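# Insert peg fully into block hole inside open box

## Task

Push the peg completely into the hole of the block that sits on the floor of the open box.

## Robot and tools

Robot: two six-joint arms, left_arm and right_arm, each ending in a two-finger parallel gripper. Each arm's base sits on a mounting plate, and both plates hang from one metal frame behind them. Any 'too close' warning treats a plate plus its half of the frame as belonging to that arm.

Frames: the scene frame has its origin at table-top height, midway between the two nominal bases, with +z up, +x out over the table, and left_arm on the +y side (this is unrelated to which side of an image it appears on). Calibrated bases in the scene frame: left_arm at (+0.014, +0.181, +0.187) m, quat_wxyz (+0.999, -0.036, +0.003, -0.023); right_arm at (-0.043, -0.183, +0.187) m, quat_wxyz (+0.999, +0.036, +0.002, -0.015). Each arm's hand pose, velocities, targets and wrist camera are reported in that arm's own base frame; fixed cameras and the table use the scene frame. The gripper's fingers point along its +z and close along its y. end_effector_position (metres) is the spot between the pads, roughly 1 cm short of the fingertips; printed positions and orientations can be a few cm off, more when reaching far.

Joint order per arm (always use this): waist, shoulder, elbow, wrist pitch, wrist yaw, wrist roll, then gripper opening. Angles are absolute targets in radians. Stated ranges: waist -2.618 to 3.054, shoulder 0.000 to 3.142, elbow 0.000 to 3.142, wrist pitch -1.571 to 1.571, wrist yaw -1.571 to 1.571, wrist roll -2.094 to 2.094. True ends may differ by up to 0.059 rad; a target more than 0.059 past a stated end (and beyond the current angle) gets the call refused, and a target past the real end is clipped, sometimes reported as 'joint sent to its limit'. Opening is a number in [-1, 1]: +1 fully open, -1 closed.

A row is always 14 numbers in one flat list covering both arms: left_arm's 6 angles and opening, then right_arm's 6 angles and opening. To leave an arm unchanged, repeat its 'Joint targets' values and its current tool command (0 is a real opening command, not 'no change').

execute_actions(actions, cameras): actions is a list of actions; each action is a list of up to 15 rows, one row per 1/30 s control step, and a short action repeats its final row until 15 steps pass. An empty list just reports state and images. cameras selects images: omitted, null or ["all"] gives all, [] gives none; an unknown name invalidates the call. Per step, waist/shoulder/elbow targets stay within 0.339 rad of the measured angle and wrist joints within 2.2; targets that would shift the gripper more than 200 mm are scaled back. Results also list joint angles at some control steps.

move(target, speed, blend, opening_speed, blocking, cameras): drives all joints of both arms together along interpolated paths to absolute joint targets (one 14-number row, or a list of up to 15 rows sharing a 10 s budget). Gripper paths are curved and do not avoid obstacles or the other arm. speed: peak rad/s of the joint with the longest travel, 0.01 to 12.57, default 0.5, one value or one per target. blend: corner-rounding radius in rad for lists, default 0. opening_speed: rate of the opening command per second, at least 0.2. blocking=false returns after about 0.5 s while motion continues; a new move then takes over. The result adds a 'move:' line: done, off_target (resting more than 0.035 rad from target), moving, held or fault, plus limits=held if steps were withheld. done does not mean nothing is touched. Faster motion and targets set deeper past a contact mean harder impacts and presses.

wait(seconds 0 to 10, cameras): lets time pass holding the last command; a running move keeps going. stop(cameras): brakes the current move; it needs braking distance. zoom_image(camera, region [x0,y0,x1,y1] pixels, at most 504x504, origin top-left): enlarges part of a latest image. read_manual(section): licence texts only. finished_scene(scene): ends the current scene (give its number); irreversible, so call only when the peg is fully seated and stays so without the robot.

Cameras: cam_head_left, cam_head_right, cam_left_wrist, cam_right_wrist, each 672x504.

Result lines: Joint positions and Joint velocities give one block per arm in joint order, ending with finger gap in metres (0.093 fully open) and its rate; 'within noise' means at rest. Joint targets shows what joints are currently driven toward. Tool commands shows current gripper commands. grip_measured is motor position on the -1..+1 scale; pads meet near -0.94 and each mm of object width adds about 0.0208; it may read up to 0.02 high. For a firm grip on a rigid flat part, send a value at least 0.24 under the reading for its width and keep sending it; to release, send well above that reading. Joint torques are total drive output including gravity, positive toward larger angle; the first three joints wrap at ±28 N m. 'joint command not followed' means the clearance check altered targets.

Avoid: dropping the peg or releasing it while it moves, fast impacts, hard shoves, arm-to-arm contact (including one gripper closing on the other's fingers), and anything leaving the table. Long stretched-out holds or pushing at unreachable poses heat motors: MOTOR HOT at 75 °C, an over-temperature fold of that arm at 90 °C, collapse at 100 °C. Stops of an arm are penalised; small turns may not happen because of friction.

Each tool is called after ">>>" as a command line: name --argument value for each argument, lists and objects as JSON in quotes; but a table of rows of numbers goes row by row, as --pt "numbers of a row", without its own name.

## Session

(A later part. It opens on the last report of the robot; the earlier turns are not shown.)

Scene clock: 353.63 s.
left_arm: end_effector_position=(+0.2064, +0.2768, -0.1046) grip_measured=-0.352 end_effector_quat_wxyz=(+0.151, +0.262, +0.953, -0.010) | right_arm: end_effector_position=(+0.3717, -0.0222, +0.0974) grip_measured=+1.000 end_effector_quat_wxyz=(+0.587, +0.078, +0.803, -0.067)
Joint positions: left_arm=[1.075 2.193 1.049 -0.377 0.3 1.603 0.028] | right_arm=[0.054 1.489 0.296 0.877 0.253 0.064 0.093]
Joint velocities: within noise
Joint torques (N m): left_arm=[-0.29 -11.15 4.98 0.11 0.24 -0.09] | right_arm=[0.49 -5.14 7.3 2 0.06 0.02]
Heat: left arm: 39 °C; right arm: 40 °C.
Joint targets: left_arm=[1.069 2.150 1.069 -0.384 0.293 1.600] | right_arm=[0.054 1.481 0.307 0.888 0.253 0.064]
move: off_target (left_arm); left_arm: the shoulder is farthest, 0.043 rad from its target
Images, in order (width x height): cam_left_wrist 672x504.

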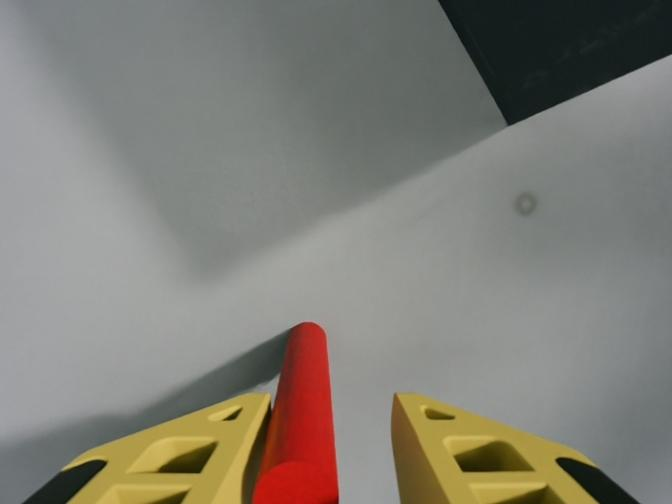

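>>> move --pt "1.069 2.222 1.091 -0.397 0.293 1.600 -0.35 0.054 1.481 0.307 0.888 0.253 0.064 1" --pt "0.906 2.152 1.110 -0.426 -0.047 1.600 -0.35 0.054 1.481 0.307 0.888 0.253 0.064 1" --speed 0.2 --cameras '["cam_left_wrist","cam_head_left"]'

Scene clock: 363.53 s.
left_arm: end_effector_position=(+0.2075, +0.2789, -0.1082) grip_measured=-0.352 end_effector_quat_wxyz=(-0.013, +0.338, +0.941, +0.025) | right_arm: end_effector_position=(+0.3717, -0.0222, +0.0974) grip_measured=+1.000 end_effector_quat_wxyz=(+0.587, +0.078, +0.803, -0.067)
Joint positions: left_arm=[0.912 2.2 1.089 -0.419 -0.04 1.603 0.028] | right_arm=[0.054 1.489 0.296 0.877 0.253 0.064 0.093]
Joint velocities: within noise
Joint torques (N m): left_arm=[-0.47 -11.78 5.29 0.09 -0.02 -0.08] | right_arm=[0.49 -4.97 7.38 2 0.09 0.06]
Heat: left arm: 40 °C; right arm: 40 °C.
Joint targets: left_arm=[0.906 2.152 1.110 -0.426 -0.047 1.600] | right_arm=[0.054 1.481 0.307 0.888 0.253 0.064]
move: off_target (left_arm); left_arm: the shoulder is farthest, 0.048 rad from its target
Images, in order (width x height): cam_head_left 672x504, cam_left_wrist 672x504.

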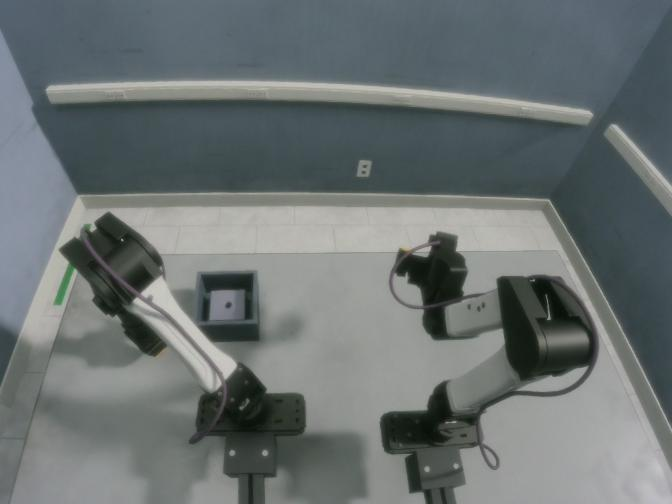

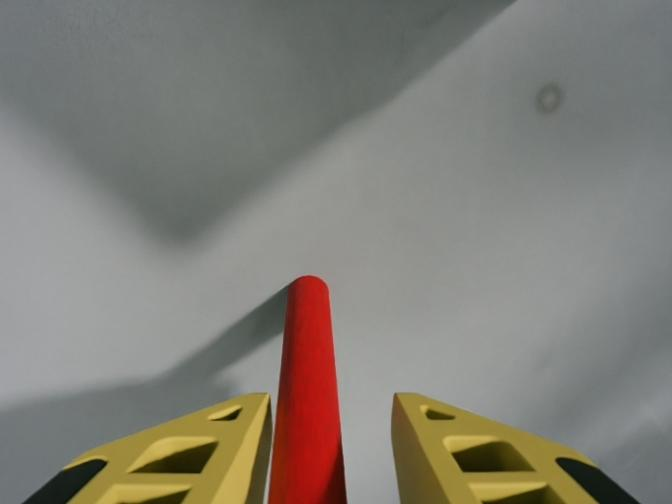

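>>> move --pt "0.906 2.222 1.126 -0.436 -0.047 1.600 -0.35 0.054 1.481 0.307 0.888 0.253 0.064 1" --pt "0.906 2.222 1.126 -0.436 -0.047 1.600 -0.92 0.054 1.481 0.307 0.888 0.253 0.064 1" --speed 0.1 --opening_speed 0.3 --cameras '["cam_left_wrist","cam_head_left"]'

Scene clock: 375.37 s.
left_arm: end_effector_position=(+0.2100, +0.2824, -0.1056) grip_measured=-0.801 end_effector_quat_wxyz=(-0.012, +0.338, +0.941, +0.028) | right_arm: end_effector_position=(+0.3717, -0.0222, +0.0974) grip_measured=+1.000 end_effector_quat_wxyz=(+0.587, +0.078, +0.803, -0.067)
Joint positions: left_arm=[0.912 2.2 1.104 -0.429 -0.041 1.603 0.007] | right_arm=[0.054 1.489 0.296 0.877 0.253 0.064 0.093]
Joint velocities: within noise
Joint torques (N m): left_arm=[-0.49 -6.06 5.37 0.1 -0.04 -0.08] | right_arm=[0.61 -5.14 7.32 1.97 0.06 0.03]
Heat: left arm: 42 °C; right arm: 41 °C.
Joint targets: left_arm=[0.906 2.222 1.126 -0.436 -0.047 1.600] | right_arm=[0.054 1.481 0.307 0.888 0.253 0.064]
move: done
Images, in order (width x height): cam_head_left 672x504, cam_left_wrist 672x504.

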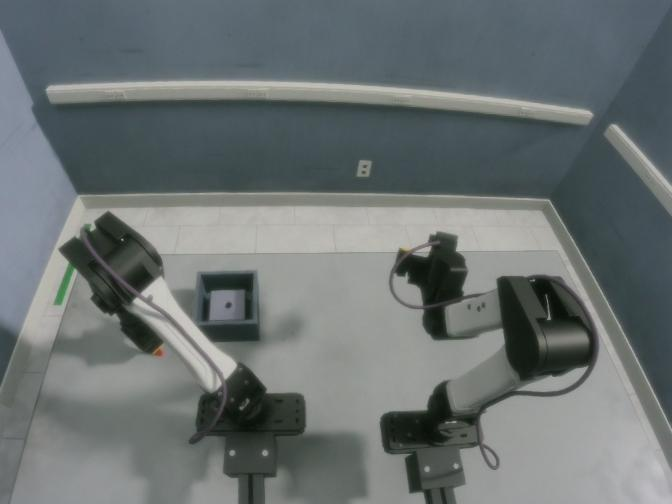

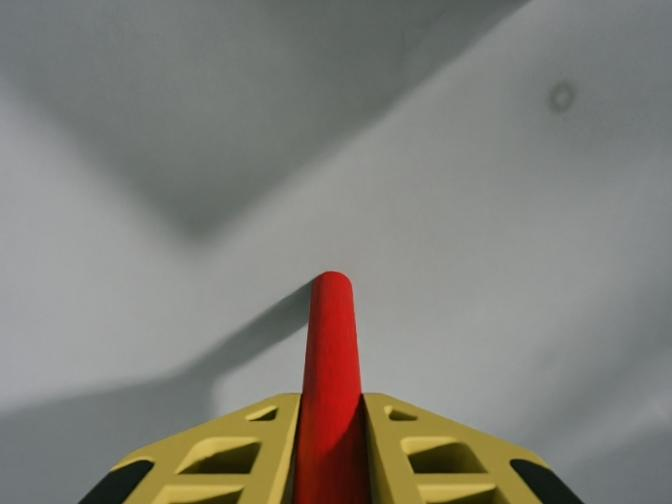

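>>> move --pt "0.912 1.91 1.31 -0.910 -0.041 1.600 -0.92 0.054 1.481 0.307 0.888 0.253 0.064 1" --pt "0.207 1.890 1.283 -0.905 -0.072 0.0 -0.92 0.054 1.481 0.307 0.888 0.253 0.064 1" --speed 0.6

>>> zoom_image --camera "cam_left_wrist" --region '[200, 100, 470, 504]'

Scene clock: 398.87 s.
left_arm: end_effector_position=(+0.3417, +0.0833, +0.0191) grip_measured=-0.815 end_effector_quat_wxyz=(+0.009, -0.100, +0.994, +0.033) | right_arm: end_effector_position=(+0.3717, -0.0222, +0.0974) grip_measured=+1.000 end_effector_quat_wxyz=(+0.587, +0.078, +0.803, -0.067)
Joint positions: left_arm=[0.209 1.933 1.288 -0.901 -0.063 0.01 0.006] | right_arm=[0.054 1.489 0.296 0.877 0.253 0.064 0.093]
Joint velocities: within noise
Joint torques (N m): left_arm=[-0.43 -10.85 4.85 0.26 -0.13 -0.15] | right_arm=[0.4 -4.96 7.28 1.97 0.08 0.04]
Heat: left arm: 40 °C; right arm: 41 °C.
Joint targets: left_arm=[0.207 1.890 1.283 -0.905 -0.072 0.000] | right_arm=[0.054 1.481 0.307 0.888 0.253 0.064]
move: off_target (left_arm); left_arm: the shoulder is farthest, 0.043 rad from its target

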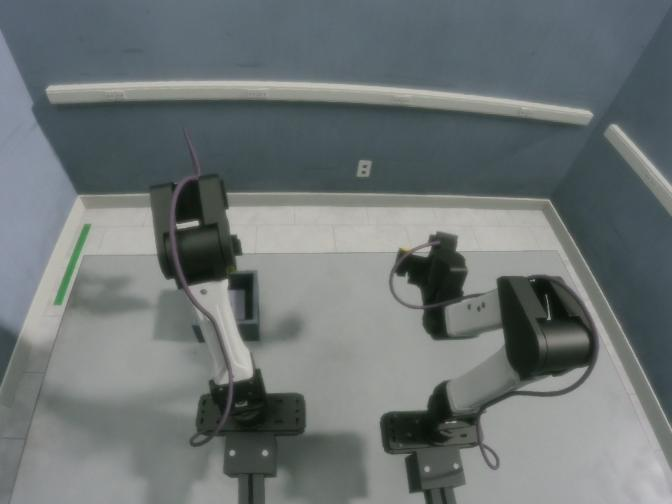

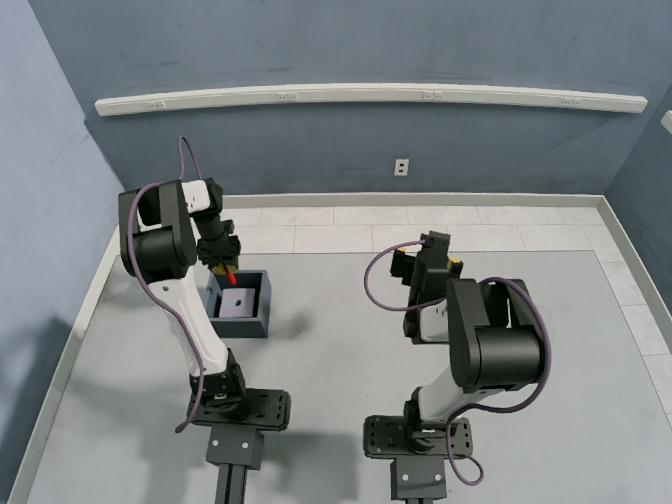

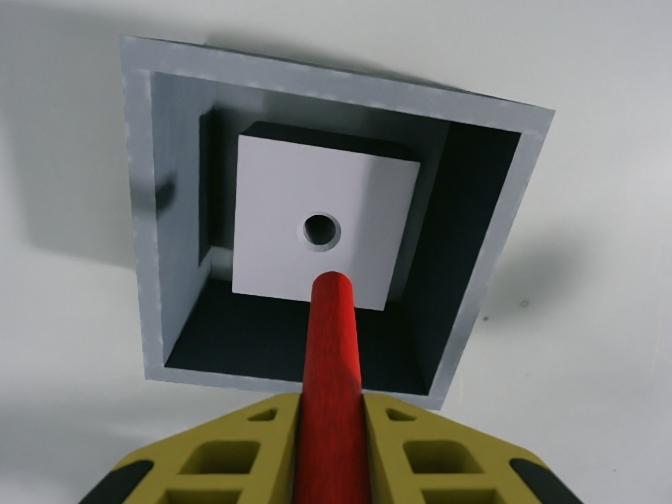

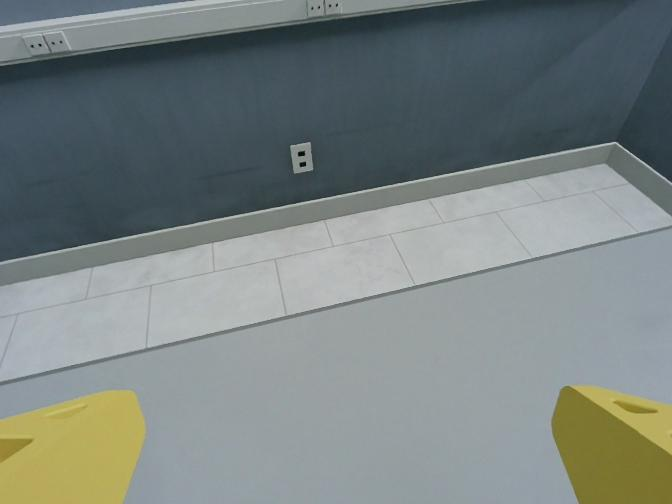

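Scaled by 1.248.

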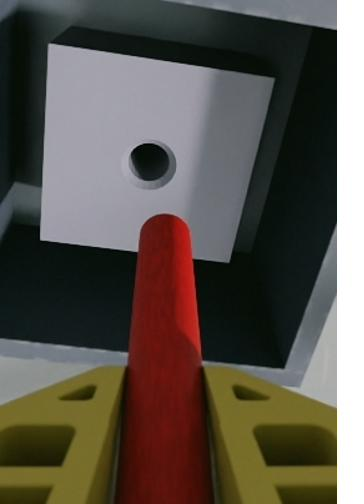

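>>> move --target '[0.240,2.002,1.130,-0.686,-0.078,0.0,-0.92,0.054,1.481,0.307,0.888,0.253,0.064,1]' --speed 0.3 --cameras '["cam_left_wrist","cam_head_right"]'

>>> zoom_image --camera "cam_left_wrist" --region '[230, 150, 430, 300]'

Scene clock: 416.50 s.
left_arm: end_effector_position=(+0.3266, +0.0894, -0.0317) grip_measured=-0.815 end_effector_quat_wxyz=(+0.006, -0.112, +0.993, +0.035) | right_arm: end_effector_position=(+0.3717, -0.0222, +0.0974) grip_measured=+1.000 end_effector_quat_wxyz=(+0.587, +0.078, +0.803, -0.067)
Joint positions: left_arm=[0.233 1.988 1.137 -0.699 -0.068 0.01 0.006] | right_arm=[0.054 1.489 0.296 0.877 0.253 0.064 0.093]
Joint velocities: within noise
Joint torques (N m): left_arm=[0.32 -6.02 4.14 0.44 -0.13 -0.14] | right_arm=[0.51 -5.15 7.32 1.98 0.07 0.06]
Heat: left arm: 42 °C; right arm: 41 °C.
Joint targets: left_arm=[0.240 2.002 1.130 -0.686 -0.078 0.000] | right_arm=[0.054 1.481 0.307 0.888 0.253 0.064]
move: done
Images, in order (width x height): cam_head_right 672x504, cam_left_wrist 672x504.

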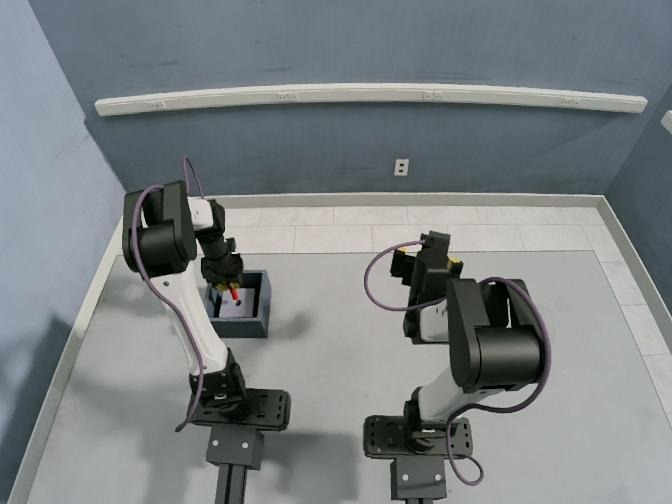

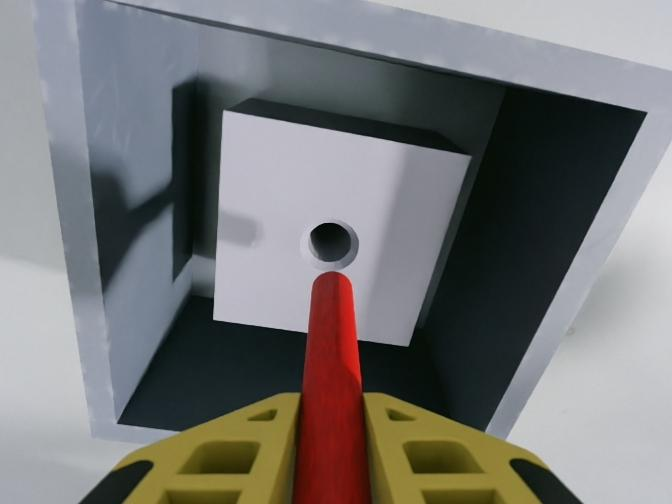

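Scaled by 2.520.

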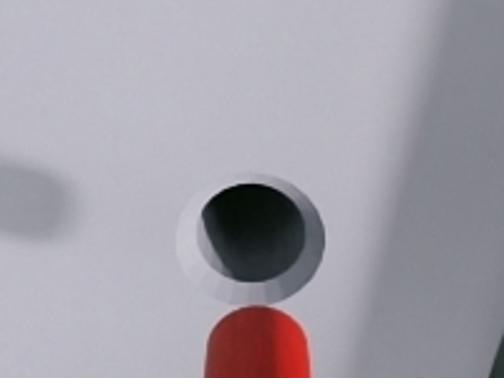

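>>> move --target '[0.244,2.043,1.208,-0.727,-0.078,0.0,-0.92,0.054,1.481,0.307,0.888,0.253,0.064,1]' --speed 0.1 --cameras '["cam_left_wrist","cam_head_right"]'

>>> zoom_image --camera "cam_left_wrist" --region '[230, 170, 430, 320]'

Scene clock: 432.07 s.
left_arm: end_effector_position=(+0.3331, +0.0921, -0.0341) grip_measured=-0.815 end_effector_quat_wxyz=(+0.000, -0.113, +0.993, +0.035) | right_arm: end_effector_position=(+0.3717, -0.0222, +0.0974) grip_measured=+1.000 end_effector_quat_wxyz=(+0.587, +0.078, +0.803, -0.067)
Joint positions: left_arm=[0.236 2.024 1.181 -0.72 -0.069 0.009 0.006] | right_arm=[0.054 1.489 0.296 0.877 0.253 0.064 0.093]
Joint velocities: within noise
Joint torques (N m): left_arm=[0.34 -5.93 6.94 0.17 -0.13 -0.14] | right_arm=[0.38 -5.07 7.12 1.98 0.06 -0.01]
Heat: left arm: 41 °C; right arm: 41 °C.
Joint targets: left_arm=[0.244 2.043 1.208 -0.727 -0.078 0.000] | right_arm=[0.054 1.481 0.307 0.888 0.253 0.064]
move: done
Images, in order (width x height): cam_head_right 672x504, cam_left_wrist 672x504.

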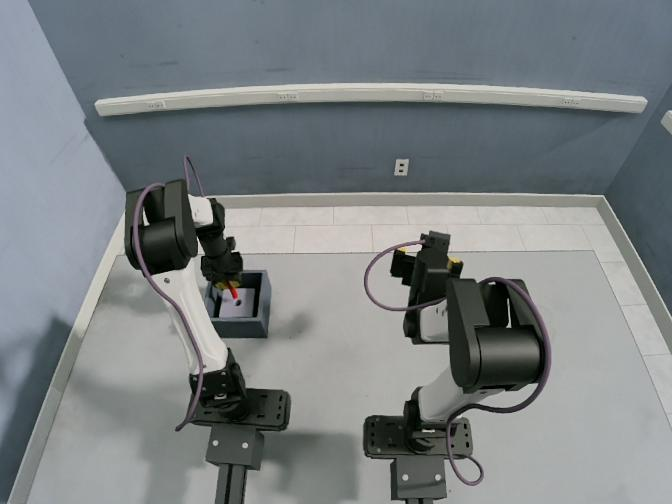

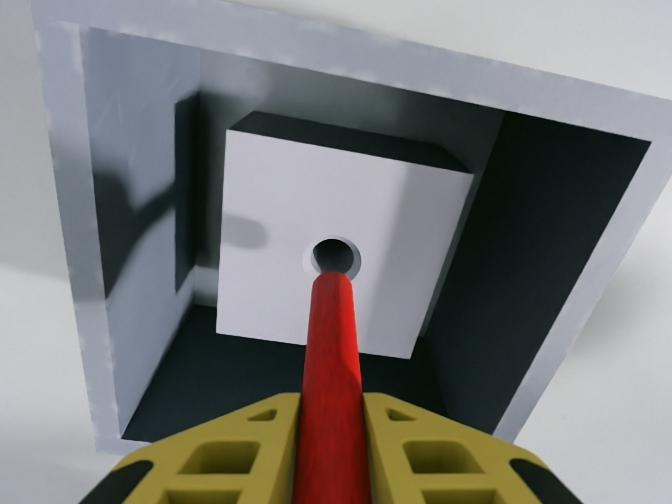

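Scaled by 2.520.

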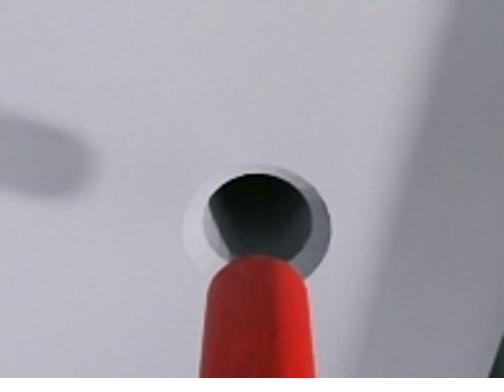

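>>> move --target '[0.244,2.059,1.243,-0.745,-0.078,0.0,-0.92,0.054,1.481,0.307,0.888,0.253,0.064,1]' --speed 0.1 --cameras '["cam_left_wrist","cam_head_right"]'

>>> zoom_image --camera "cam_left_wrist" --region '[230, 170, 430, 320]'

Scene clock: 440.30 s.
left_arm: end_effector_position=(+0.3396, +0.0936, -0.0319) grip_measured=-0.815 end_effector_quat_wxyz=(+0.000, -0.113, +0.993, +0.035) | right_arm: end_effector_position=(+0.3717, -0.0222, +0.0974) grip_measured=+1.000 end_effector_quat_wxyz=(+0.587, +0.078, +0.803, -0.067)
Joint positions: left_arm=[0.236 2.04 1.216 -0.738 -0.069 0.009 0.006] | right_arm=[0.054 1.489 0.296 0.877 0.253 0.064 0.093]
Joint velocities: within noise
Joint torques (N m): left_arm=[0.29 -6.06 7.05 0.17 -0.14 -0.14] | right_arm=[0.46 -5.04 7.41 1.97 0.03 0.04]
Heat: left arm: 39 °C; right arm: 41 °C.
Joint targets: left_arm=[0.244 2.059 1.243 -0.745 -0.078 0.000] | right_arm=[0.054 1.481 0.307 0.888 0.253 0.064]
move: done
Images, in order (width x height): cam_head_right 672x504, cam_left_wrist 672x504.

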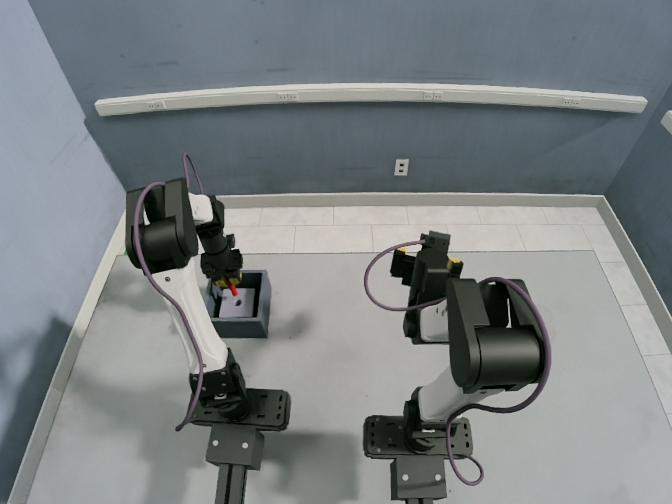

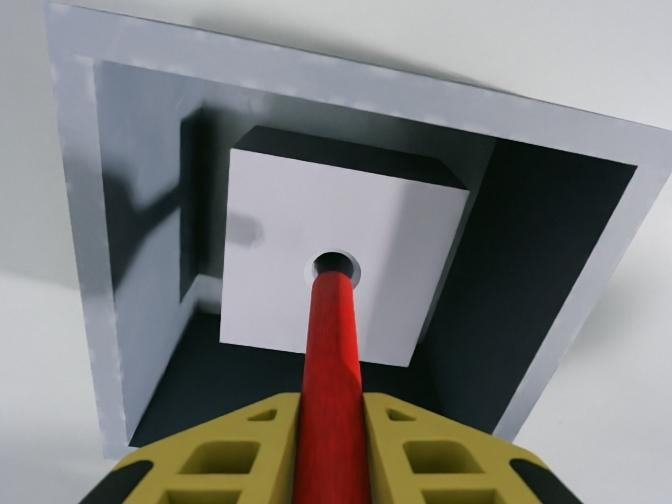

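Scaled by 2.520.

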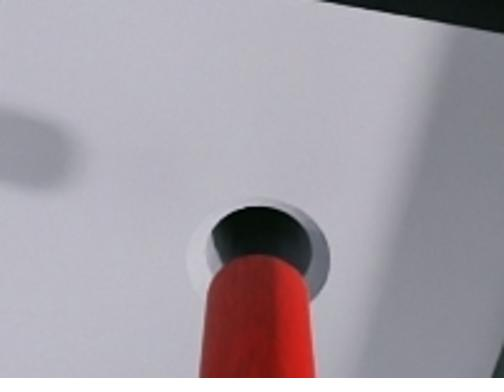

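>>> move --target '[0.247,2.088,1.190,-0.676,-0.078,0.0,-0.92,0.054,1.481,0.307,0.888,0.253,0.064,1]' --speed 0.06 --cameras '["cam_left_wrist"]'

>>> zoom_image --camera "cam_left_wrist" --region '[230, 170, 430, 320]'

Scene clock: 449.90 s.
left_arm: end_effector_position=(+0.3399, +0.0950, -0.0453) grip_measured=-0.815 end_effector_quat_wxyz=(+0.001, -0.115, +0.993, +0.035) | right_arm: end_effector_position=(+0.3717, -0.0222, +0.0974) grip_measured=+1.000 end_effector_quat_wxyz=(+0.587, +0.078, +0.803, -0.067)
Joint positions: left_arm=[0.24 2.07 1.199 -0.689 -0.069 0.009 0.006] | right_arm=[0.054 1.489 0.296 0.877 0.253 0.064 0.093]
Joint velocities: within noise
Joint torques (N m): left_arm=[0.27 -6.17 3.85 0.39 -0.13 -0.14] | right_arm=[0.51 -5.01 7.31 2 0.04 0.06]
Heat: left arm: 39 °C; right arm: 41 °C.
Joint targets: left_arm=[0.247 2.088 1.190 -0.676 -0.078 0.000] | right_arm=[0.054 1.481 0.307 0.888 0.253 0.064]
move: done
Images, in order (width x height): cam_left_wrist 672x504.

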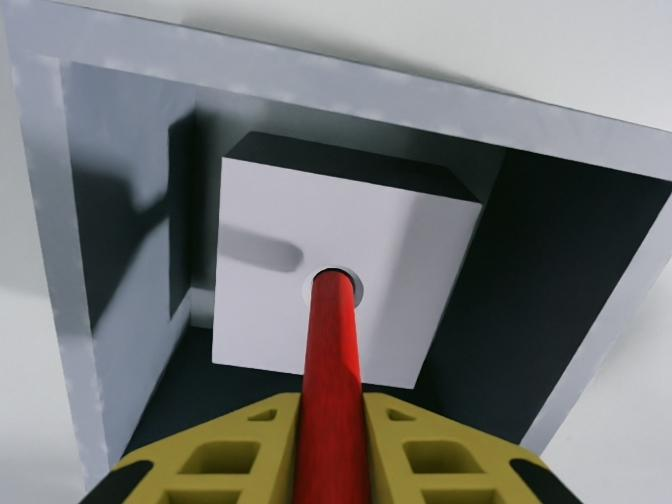

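Scaled by 2.520.

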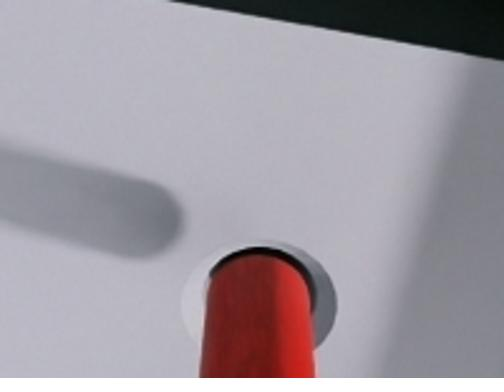

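>>> move --target '[0.248,2.101,1.182,-0.655,-0.078,0.0,-0.92,0.054,1.481,0.307,0.888,0.253,0.064,1]' --speed 0.05 --cameras '["cam_left_wrist"]'

>>> zoom_image --camera "cam_left_wrist" --region '[230, 170, 430, 320]'

Scene clock: 454.63 s.
left_arm: end_effector_position=(+0.3397, +0.0949, -0.0512) grip_measured=-0.815 end_effector_quat_wxyz=(+0.001, -0.115, +0.993, +0.035) | right_arm: end_effector_position=(+0.3717, -0.0222, +0.0974) grip_measured=+1.000 end_effector_quat_wxyz=(+0.587, +0.078, +0.803, -0.067)
Joint positions: left_arm=[0.24 2.083 1.191 -0.669 -0.069 0.009 0.006] | right_arm=[0.054 1.489 0.296 0.877 0.253 0.064 0.093]
Joint velocities: within noise
Joint torques (N m): left_arm=[0.32 -6.17 3.85 0.42 -0.14 -0.16] | right_arm=[0.55 -5.04 7.31 2 0.03 0.04]
Heat: left arm: 39 °C; right arm: 41 °C.
Joint targets: left_arm=[0.248 2.101 1.182 -0.655 -0.078 0.000] | right_arm=[0.054 1.481 0.307 0.888 0.253 0.064]
move: done
Images, in order (width x height): cam_left_wrist 672x504.

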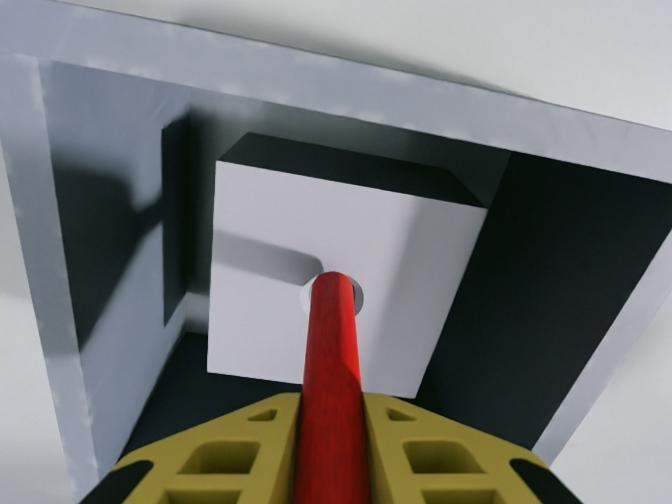

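Scaled by 2.520.

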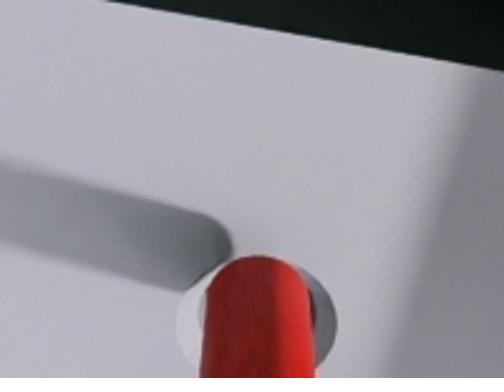

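>>> move --target '[0.250,2.123,1.169,-0.620,-0.078,0.0,-0.92,0.054,1.481,0.307,0.888,0.253,0.064,1]' --speed 0.06 --cameras '["cam_left_wrist"]'

>>> zoom_image --camera "cam_left_wrist" --region '[230, 170, 430, 320]'

Scene clock: 470.03 s.
left_arm: end_effector_position=(+0.3385, +0.0952, -0.0593) grip_measured=-0.815 end_effector_quat_wxyz=(+0.000, -0.116, +0.993, +0.035) | right_arm: end_effector_position=(+0.3717, -0.0222, +0.0974) grip_measured=+1.000 end_effector_quat_wxyz=(+0.587, +0.078, +0.803, -0.067)
Joint positions: left_arm=[0.241 2.101 1.181 -0.643 -0.069 0.009 0.006] | right_arm=[0.054 1.489 0.296 0.877 0.253 0.064 0.093]
Joint velocities: within noise
Joint torques (N m): left_arm=[0.39 -5.96 3.45 0.5 -0.13 -0.14] | right_arm=[0.49 -5.14 7.42 2 0.08 0.06]
Heat: left arm: 39 °C; right arm: 42 °C.
Joint targets: left_arm=[0.250 2.123 1.169 -0.620 -0.078 0.000] | right_arm=[0.054 1.481 0.307 0.888 0.253 0.064]
move: done
Images, in order (width x height): cam_left_wrist 672x504.

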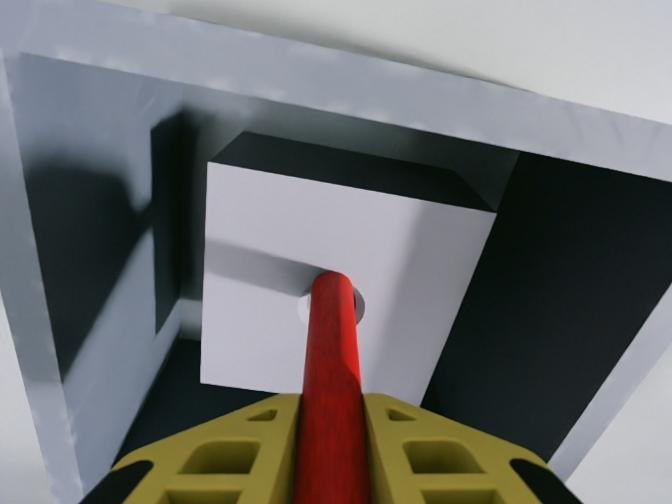

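Scaled by 2.520.

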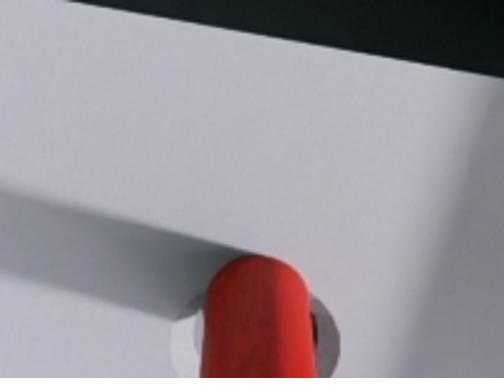

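>>> zoom_image --camera "cam_left_wrist" --region '[280, 240, 390, 350]'

>>> zoom_image --camera "cam_head_right" --region '[190, 250, 290, 350]'

Scaled by 4.582.

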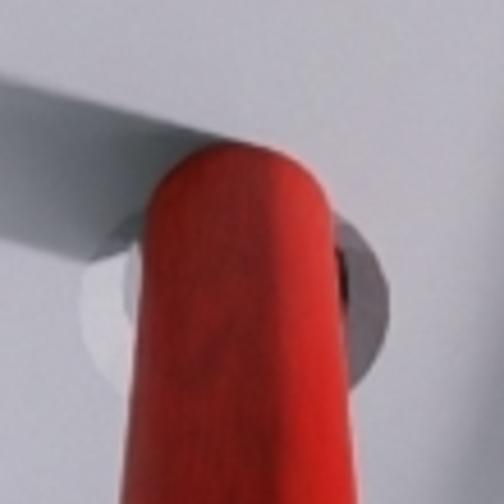

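This scene's latest camera images include none from cam_head_right. They are from: cam_left_wrist. cam_head_right's image comes with the result of a call that names it in "cameras".

>>> move --target '[0.250,2.024,1.117,-0.598,-0.078,0.0,-0.92,0.054,1.481,0.307,0.888,0.253,0.064,1]' --speed 0.1 --cameras '["cam_left_wrist","cam_head_right"]'

>>> zoom_image --camera "cam_left_wrist" --region '[280, 240, 390, 350]'

Scene clock: 506.40 s.
left_arm: end_effector_position=(+0.3314, +0.0934, -0.0591) grip_measured=-0.815 end_effector_quat_wxyz=(+0.007, -0.116, +0.993, +0.036) | right_arm: end_effector_position=(+0.3717, -0.0222, +0.0974) grip_measured=+1.000 end_effector_quat_wxyz=(+0.587, +0.078, +0.803, -0.067)
Joint positions: left_arm=[0.241 2.068 1.126 -0.606 -0.069 0.009 0.006] | right_arm=[0.054 1.489 0.296 0.877 0.253 0.064 0.093]
Joint velocities: within noise
Joint torques (N m): left_arm=[0.4 -11.15 3.56 0.39 -0.13 -0.15] | right_arm=[0.65 -5.04 7.28 2.01 0.08 0.03]
Heat: left arm: 39 °C; right arm: 42 °C.
Joint targets: left_arm=[0.250 2.024 1.117 -0.598 -0.078 0.000] | right_arm=[0.054 1.481 0.307 0.888 0.253 0.064]
move: off_target (left_arm); left_arm: the shoulder is farthest, 0.044 rad from its target
Images, in order (width x height): cam_head_right 672x504, cam_left_wrist 672x504.

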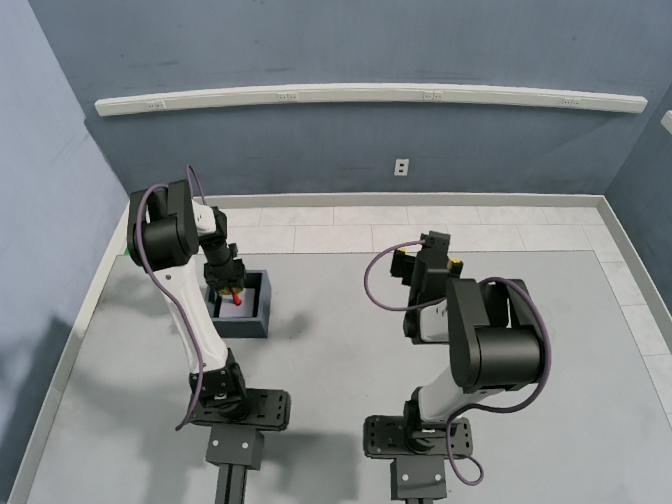

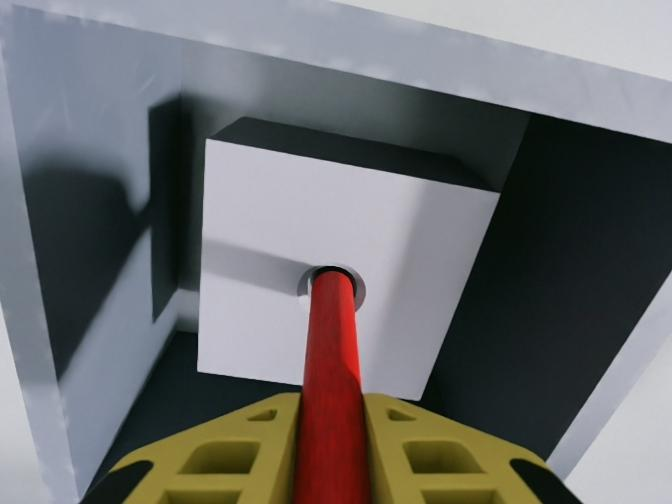

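Scaled by 4.582.

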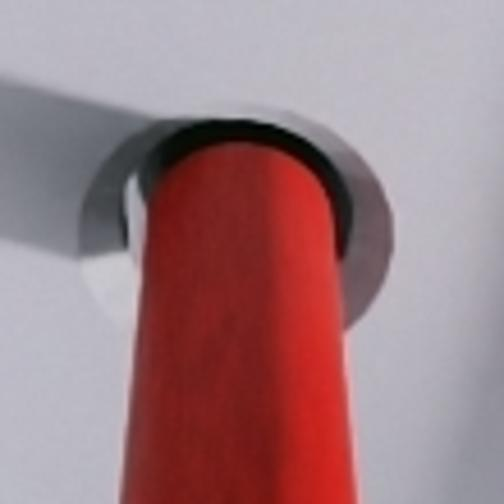

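>>> move --target '[0.251,2.097,1.106,-0.570,-0.078,0.0,-0.92,0.054,1.481,0.307,0.888,0.253,0.064,1]' --speed 0.06 --cameras '["cam_left_wrist"]'

>>> zoom_image --camera "cam_left_wrist" --region '[280, 240, 390, 350]'

Scene clock: 524.20 s.
left_arm: end_effector_position=(+0.3312, +0.0935, -0.0644) grip_measured=-0.815 end_effector_quat_wxyz=(+0.008, -0.116, +0.993, +0.036) | right_arm: end_effector_position=(+0.3717, -0.0222, +0.0974) grip_measured=+1.000 end_effector_quat_wxyz=(+0.587, +0.078, +0.803, -0.067)
Joint positions: left_arm=[0.241 2.079 1.117 -0.584 -0.069 0.009 0.006] | right_arm=[0.054 1.489 0.296 0.877 0.253 0.064 0.093]
Joint velocities: within noise
Joint torques (N m): left_arm=[0.53 -5.97 3.41 0.42 -0.13 -0.14] | right_arm=[0.57 -5.07 7.39 2 0.04 0.06]
Heat: left arm: 42 °C; right arm: 42 °C.
Joint targets: left_arm=[0.251 2.097 1.106 -0.570 -0.078 0.000] | right_arm=[0.054 1.481 0.307 0.888 0.253 0.064]
move: done
Images, in order (width x height): cam_left_wrist 672x504.

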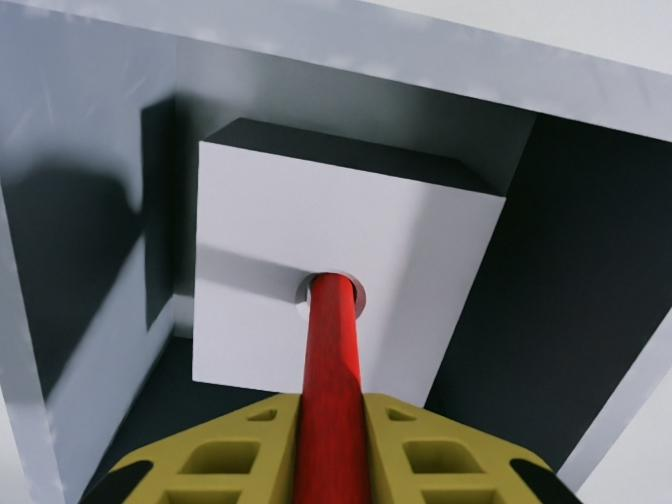

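Scaled by 4.582.

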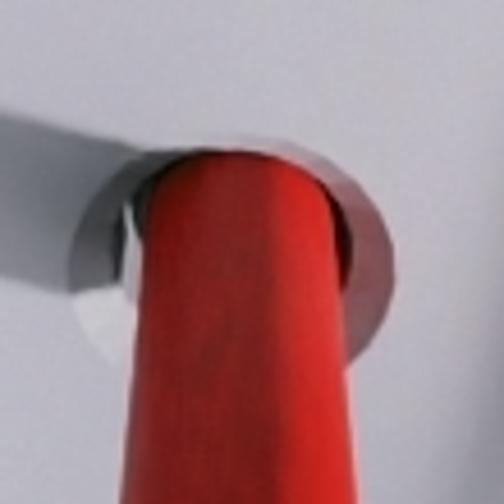

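>>> move --target '[0.255,2.123,1.096,-0.535,-0.078,0.0,-0.92,0.054,1.481,0.307,0.888,0.253,0.064,1]' --speed 0.06 --cameras '["cam_left_wrist"]'

>>> zoom_image --camera "cam_left_wrist" --region '[280, 240, 390, 350]'

Scene clock: 530.17 s.
left_arm: end_effector_position=(+0.3296, +0.0952, -0.0747) grip_measured=-0.815 end_effector_quat_wxyz=(+0.007, -0.119, +0.992, +0.036) | right_arm: end_effector_position=(+0.3717, -0.0222, +0.0974) grip_measured=+1.000 end_effector_quat_wxyz=(+0.587, +0.078, +0.803, -0.067)
Joint positions: left_arm=[0.247 2.104 1.105 -0.549 -0.069 0.009 0.006] | right_arm=[0.054 1.489 0.296 0.877 0.253 0.064 0.093]
Joint velocities: within noise
Joint torques (N m): left_arm=[0.34 -6.09 3.36 0.45 -0.13 -0.15] | right_arm=[0.47 -4.96 7.25 2 0.06 0.05]
Heat: left arm: 41 °C; right arm: 42 °C.
Joint targets: left_arm=[0.255 2.123 1.096 -0.535 -0.078 0.000] | right_arm=[0.054 1.481 0.307 0.888 0.253 0.064]
move: done
Images, in order (width x height): cam_left_wrist 672x504.

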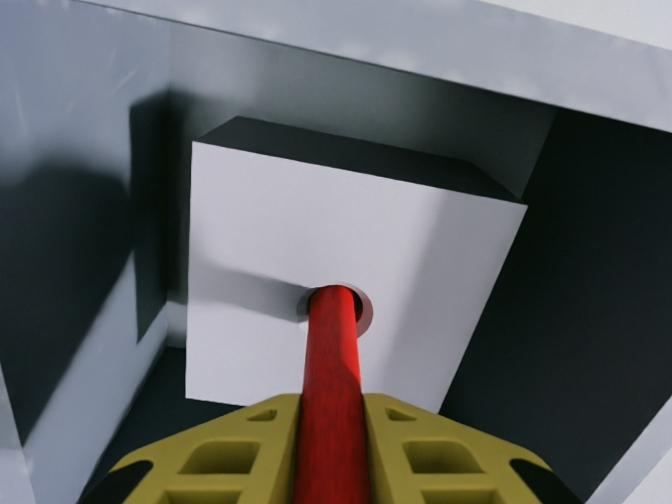

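Scaled by 4.582.

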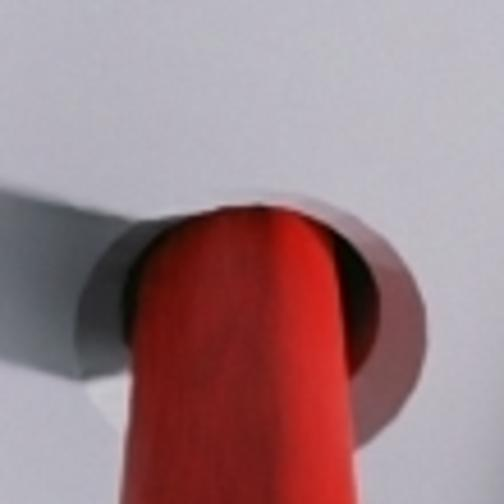

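>>> move --target '[0.255,2.153,1.080,-0.489,-0.078,0.0,-0.92,0.054,1.481,0.307,0.888,0.253,0.064,1]' --speed 0.06 --cameras '["cam_left_wrist"]'

>>> zoom_image --camera "cam_left_wrist" --region '[280, 260, 390, 370]'

Scene clock: 537.70 s.
left_arm: end_effector_position=(+0.3282, +0.0949, -0.0870) grip_measured=-0.815 end_effector_quat_wxyz=(+0.007, -0.119, +0.992, +0.036) | right_arm: end_effector_position=(+0.3717, -0.0222, +0.0974) grip_measured=+1.000 end_effector_quat_wxyz=(+0.587, +0.078, +0.803, -0.067)
Joint positions: left_arm=[0.247 2.134 1.089 -0.503 -0.069 0.009 0.006] | right_arm=[0.054 1.489 0.296 0.877 0.253 0.064 0.093]
Joint velocities: within noise
Joint torques (N m): left_arm=[0.39 -6.05 3.18 0.43 -0.13 -0.15] | right_arm=[0.58 -5.05 7.3 1.97 0.06 0.02]
Heat: left arm: 41 °C; right arm: 42 °C.
Joint targets: left_arm=[0.255 2.153 1.080 -0.489 -0.078 0.000] | right_arm=[0.054 1.481 0.307 0.888 0.253 0.064]
move: done
Images, in order (width x height): cam_left_wrist 672x504.

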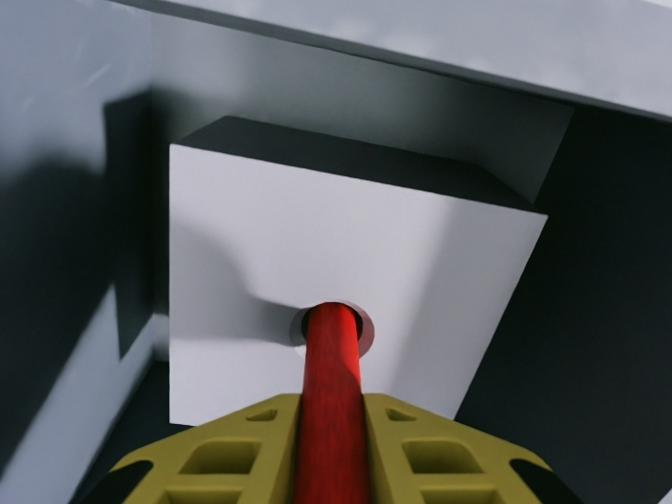

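Scaled by 4.582.

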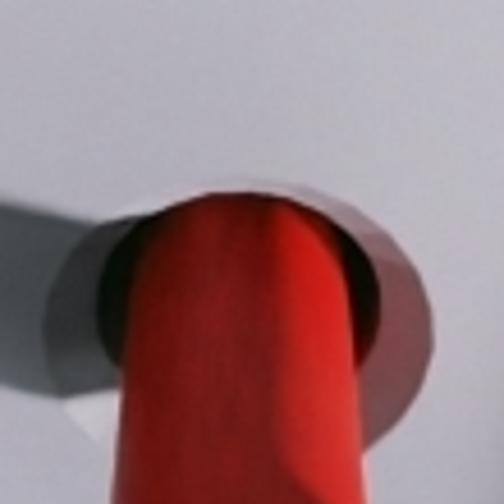

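>>> move --target '[0.257,2.179,1.075,-0.458,-0.078,0.0,-0.92,0.054,1.481,0.307,0.888,0.253,0.064,1]' --speed 0.06 --cameras '["cam_left_wrist"]'

>>> move --target '[0.258,2.205,1.070,-0.427,-0.078,0.0,-0.92,0.054,1.481,0.307,0.888,0.253,0.064,1]' --speed 0.06 --cameras '["cam_left_wrist","cam_head_right"]'

Scene clock: 544.87 s.
left_arm: end_effector_position=(+0.3302, +0.0954, -0.0953) grip_measured=-0.815 end_effector_quat_wxyz=(+0.009, -0.119, +0.992, +0.036) | right_arm: end_effector_position=(+0.3717, -0.0222, +0.0974) grip_measured=+1.000 end_effector_quat_wxyz=(+0.587, +0.078, +0.803, -0.067)
Joint positions: left_arm=[0.247 2.16 1.089 -0.472 -0.069 0.009 0.006] | right_arm=[0.054 1.489 0.296 0.877 0.253 0.064 0.093]
Joint velocities: within noise
Joint torques (N m): left_arm=[0.51 -6.15 2.71 0.46 -0.13 -0.16] | right_arm=[0.65 -5.08 7.31 1.98 0.02 0.01]
Heat: left arm: 40 °C; right arm: 42 °C.
Joint targets: left_arm=[0.257 2.179 1.075 -0.458 -0.078 0.000] | right_arm=[0.054 1.481 0.307 0.888 0.253 0.064]
move: done
Images, in order (width x height): cam_left_wrist 672x504.

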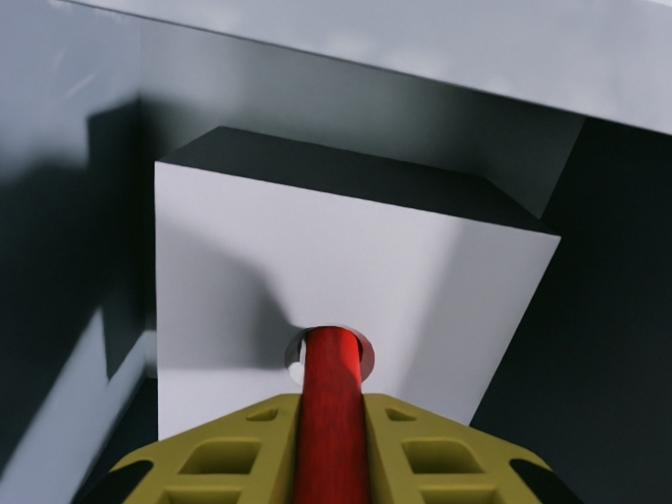

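Scene clock: 545.70 s.
left_arm: end_effector_position=(+0.3281, +0.0960, -0.1049) grip_measured=-0.815 end_effector_quat_wxyz=(+0.008, -0.121, +0.992, +0.036) | right_arm: end_effector_position=(+0.3717, -0.0222, +0.0974) grip_measured=+1.000 end_effector_quat_wxyz=(+0.587, +0.078, +0.803, -0.067)
Joint positions: left_arm=[0.25 2.186 1.079 -0.44 -0.07 0.009 0.006] | right_arm=[0.054 1.489 0.296 0.877 0.253 0.064 0.093]
Joint velocities: within noise
Joint torques (N m): left_arm=[0.32 -6.15 2.89 0.43 -0.12 -0.15] | right_arm=[0.55 -4.92 7.43 2 0.06 0.04]
Heat: left arm: 40 °C; right arm: 42 °C.
Joint targets: left_arm=[0.258 2.205 1.070 -0.427 -0.078 0.000] | right_arm=[0.054 1.481 0.307 0.888 0.253 0.064]
move: done
Images, in order (width x height): cam_head_right 672x504, cam_left_wrist 672x504.

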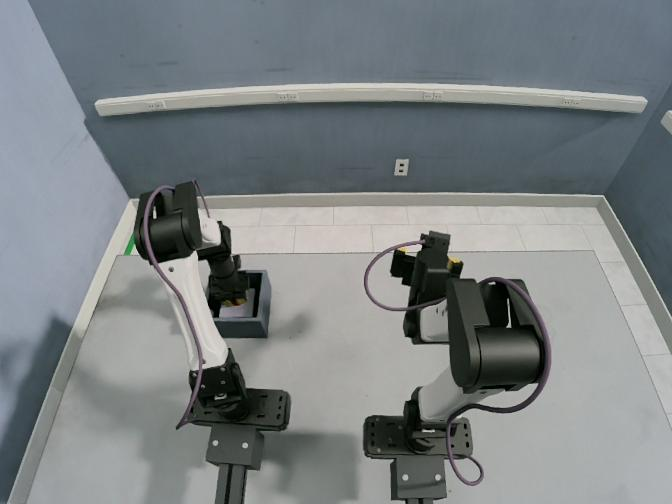

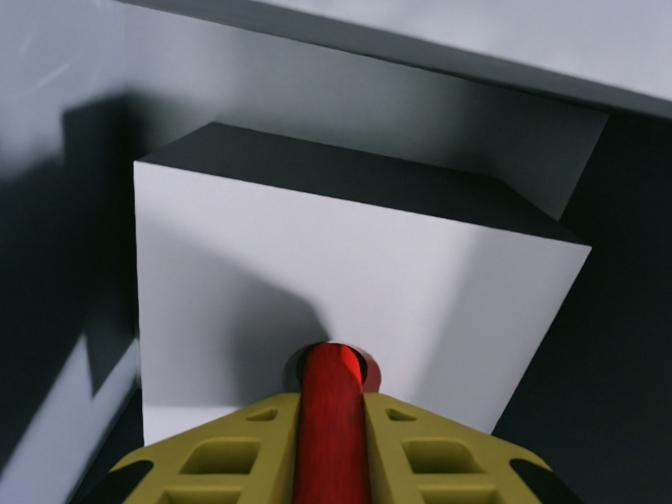

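>>> move --target '[0.258,2.217,1.068,-0.413,-0.078,0.0,-0.92,0.054,1.481,0.307,0.888,0.253,0.064,1]' --speed 0.05 --cameras '["cam_left_wrist"]'

>>> zoom_image --camera "cam_left_wrist" --region '[230, 300, 430, 500]'

Scene clock: 550.27 s.
left_arm: end_effector_position=(+0.3284, +0.0961, -0.1088) grip_measured=-0.815 end_effector_quat_wxyz=(+0.008, -0.121, +0.992, +0.036) | right_arm: end_effector_position=(+0.3717, -0.0222, +0.0974) grip_measured=+1.000 end_effector_quat_wxyz=(+0.587, +0.078, +0.803, -0.067)
Joint positions: left_arm=[0.25 2.198 1.079 -0.427 -0.07 0.009 0.006] | right_arm=[0.054 1.489 0.296 0.877 0.253 0.064 0.093]
Joint velocities: within noise
Joint torques (N m): left_arm=[0.34 -6.19 2.76 0.43 -0.12 -0.14] | right_arm=[0.43 -5 7.25 2.02 0.08 0.05]
Heat: left arm: 40 °C; right arm: 42 °C.
Joint targets: left_arm=[0.258 2.217 1.068 -0.413 -0.078 0.000] | right_arm=[0.054 1.481 0.307 0.888 0.253 0.064]
move: done
Images, in order (width x height): cam_left_wrist 672x504.

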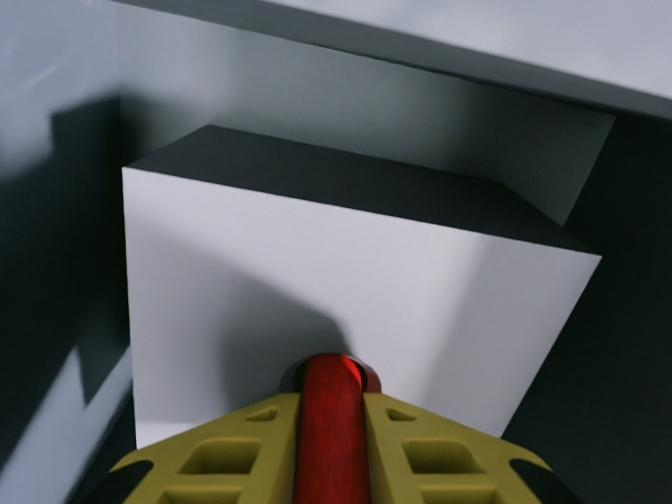

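Scaled by 2.520.

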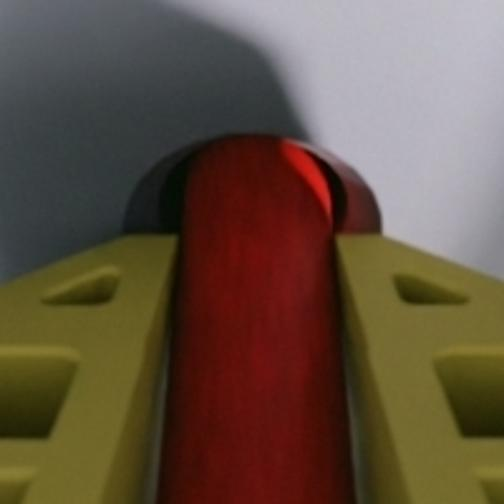

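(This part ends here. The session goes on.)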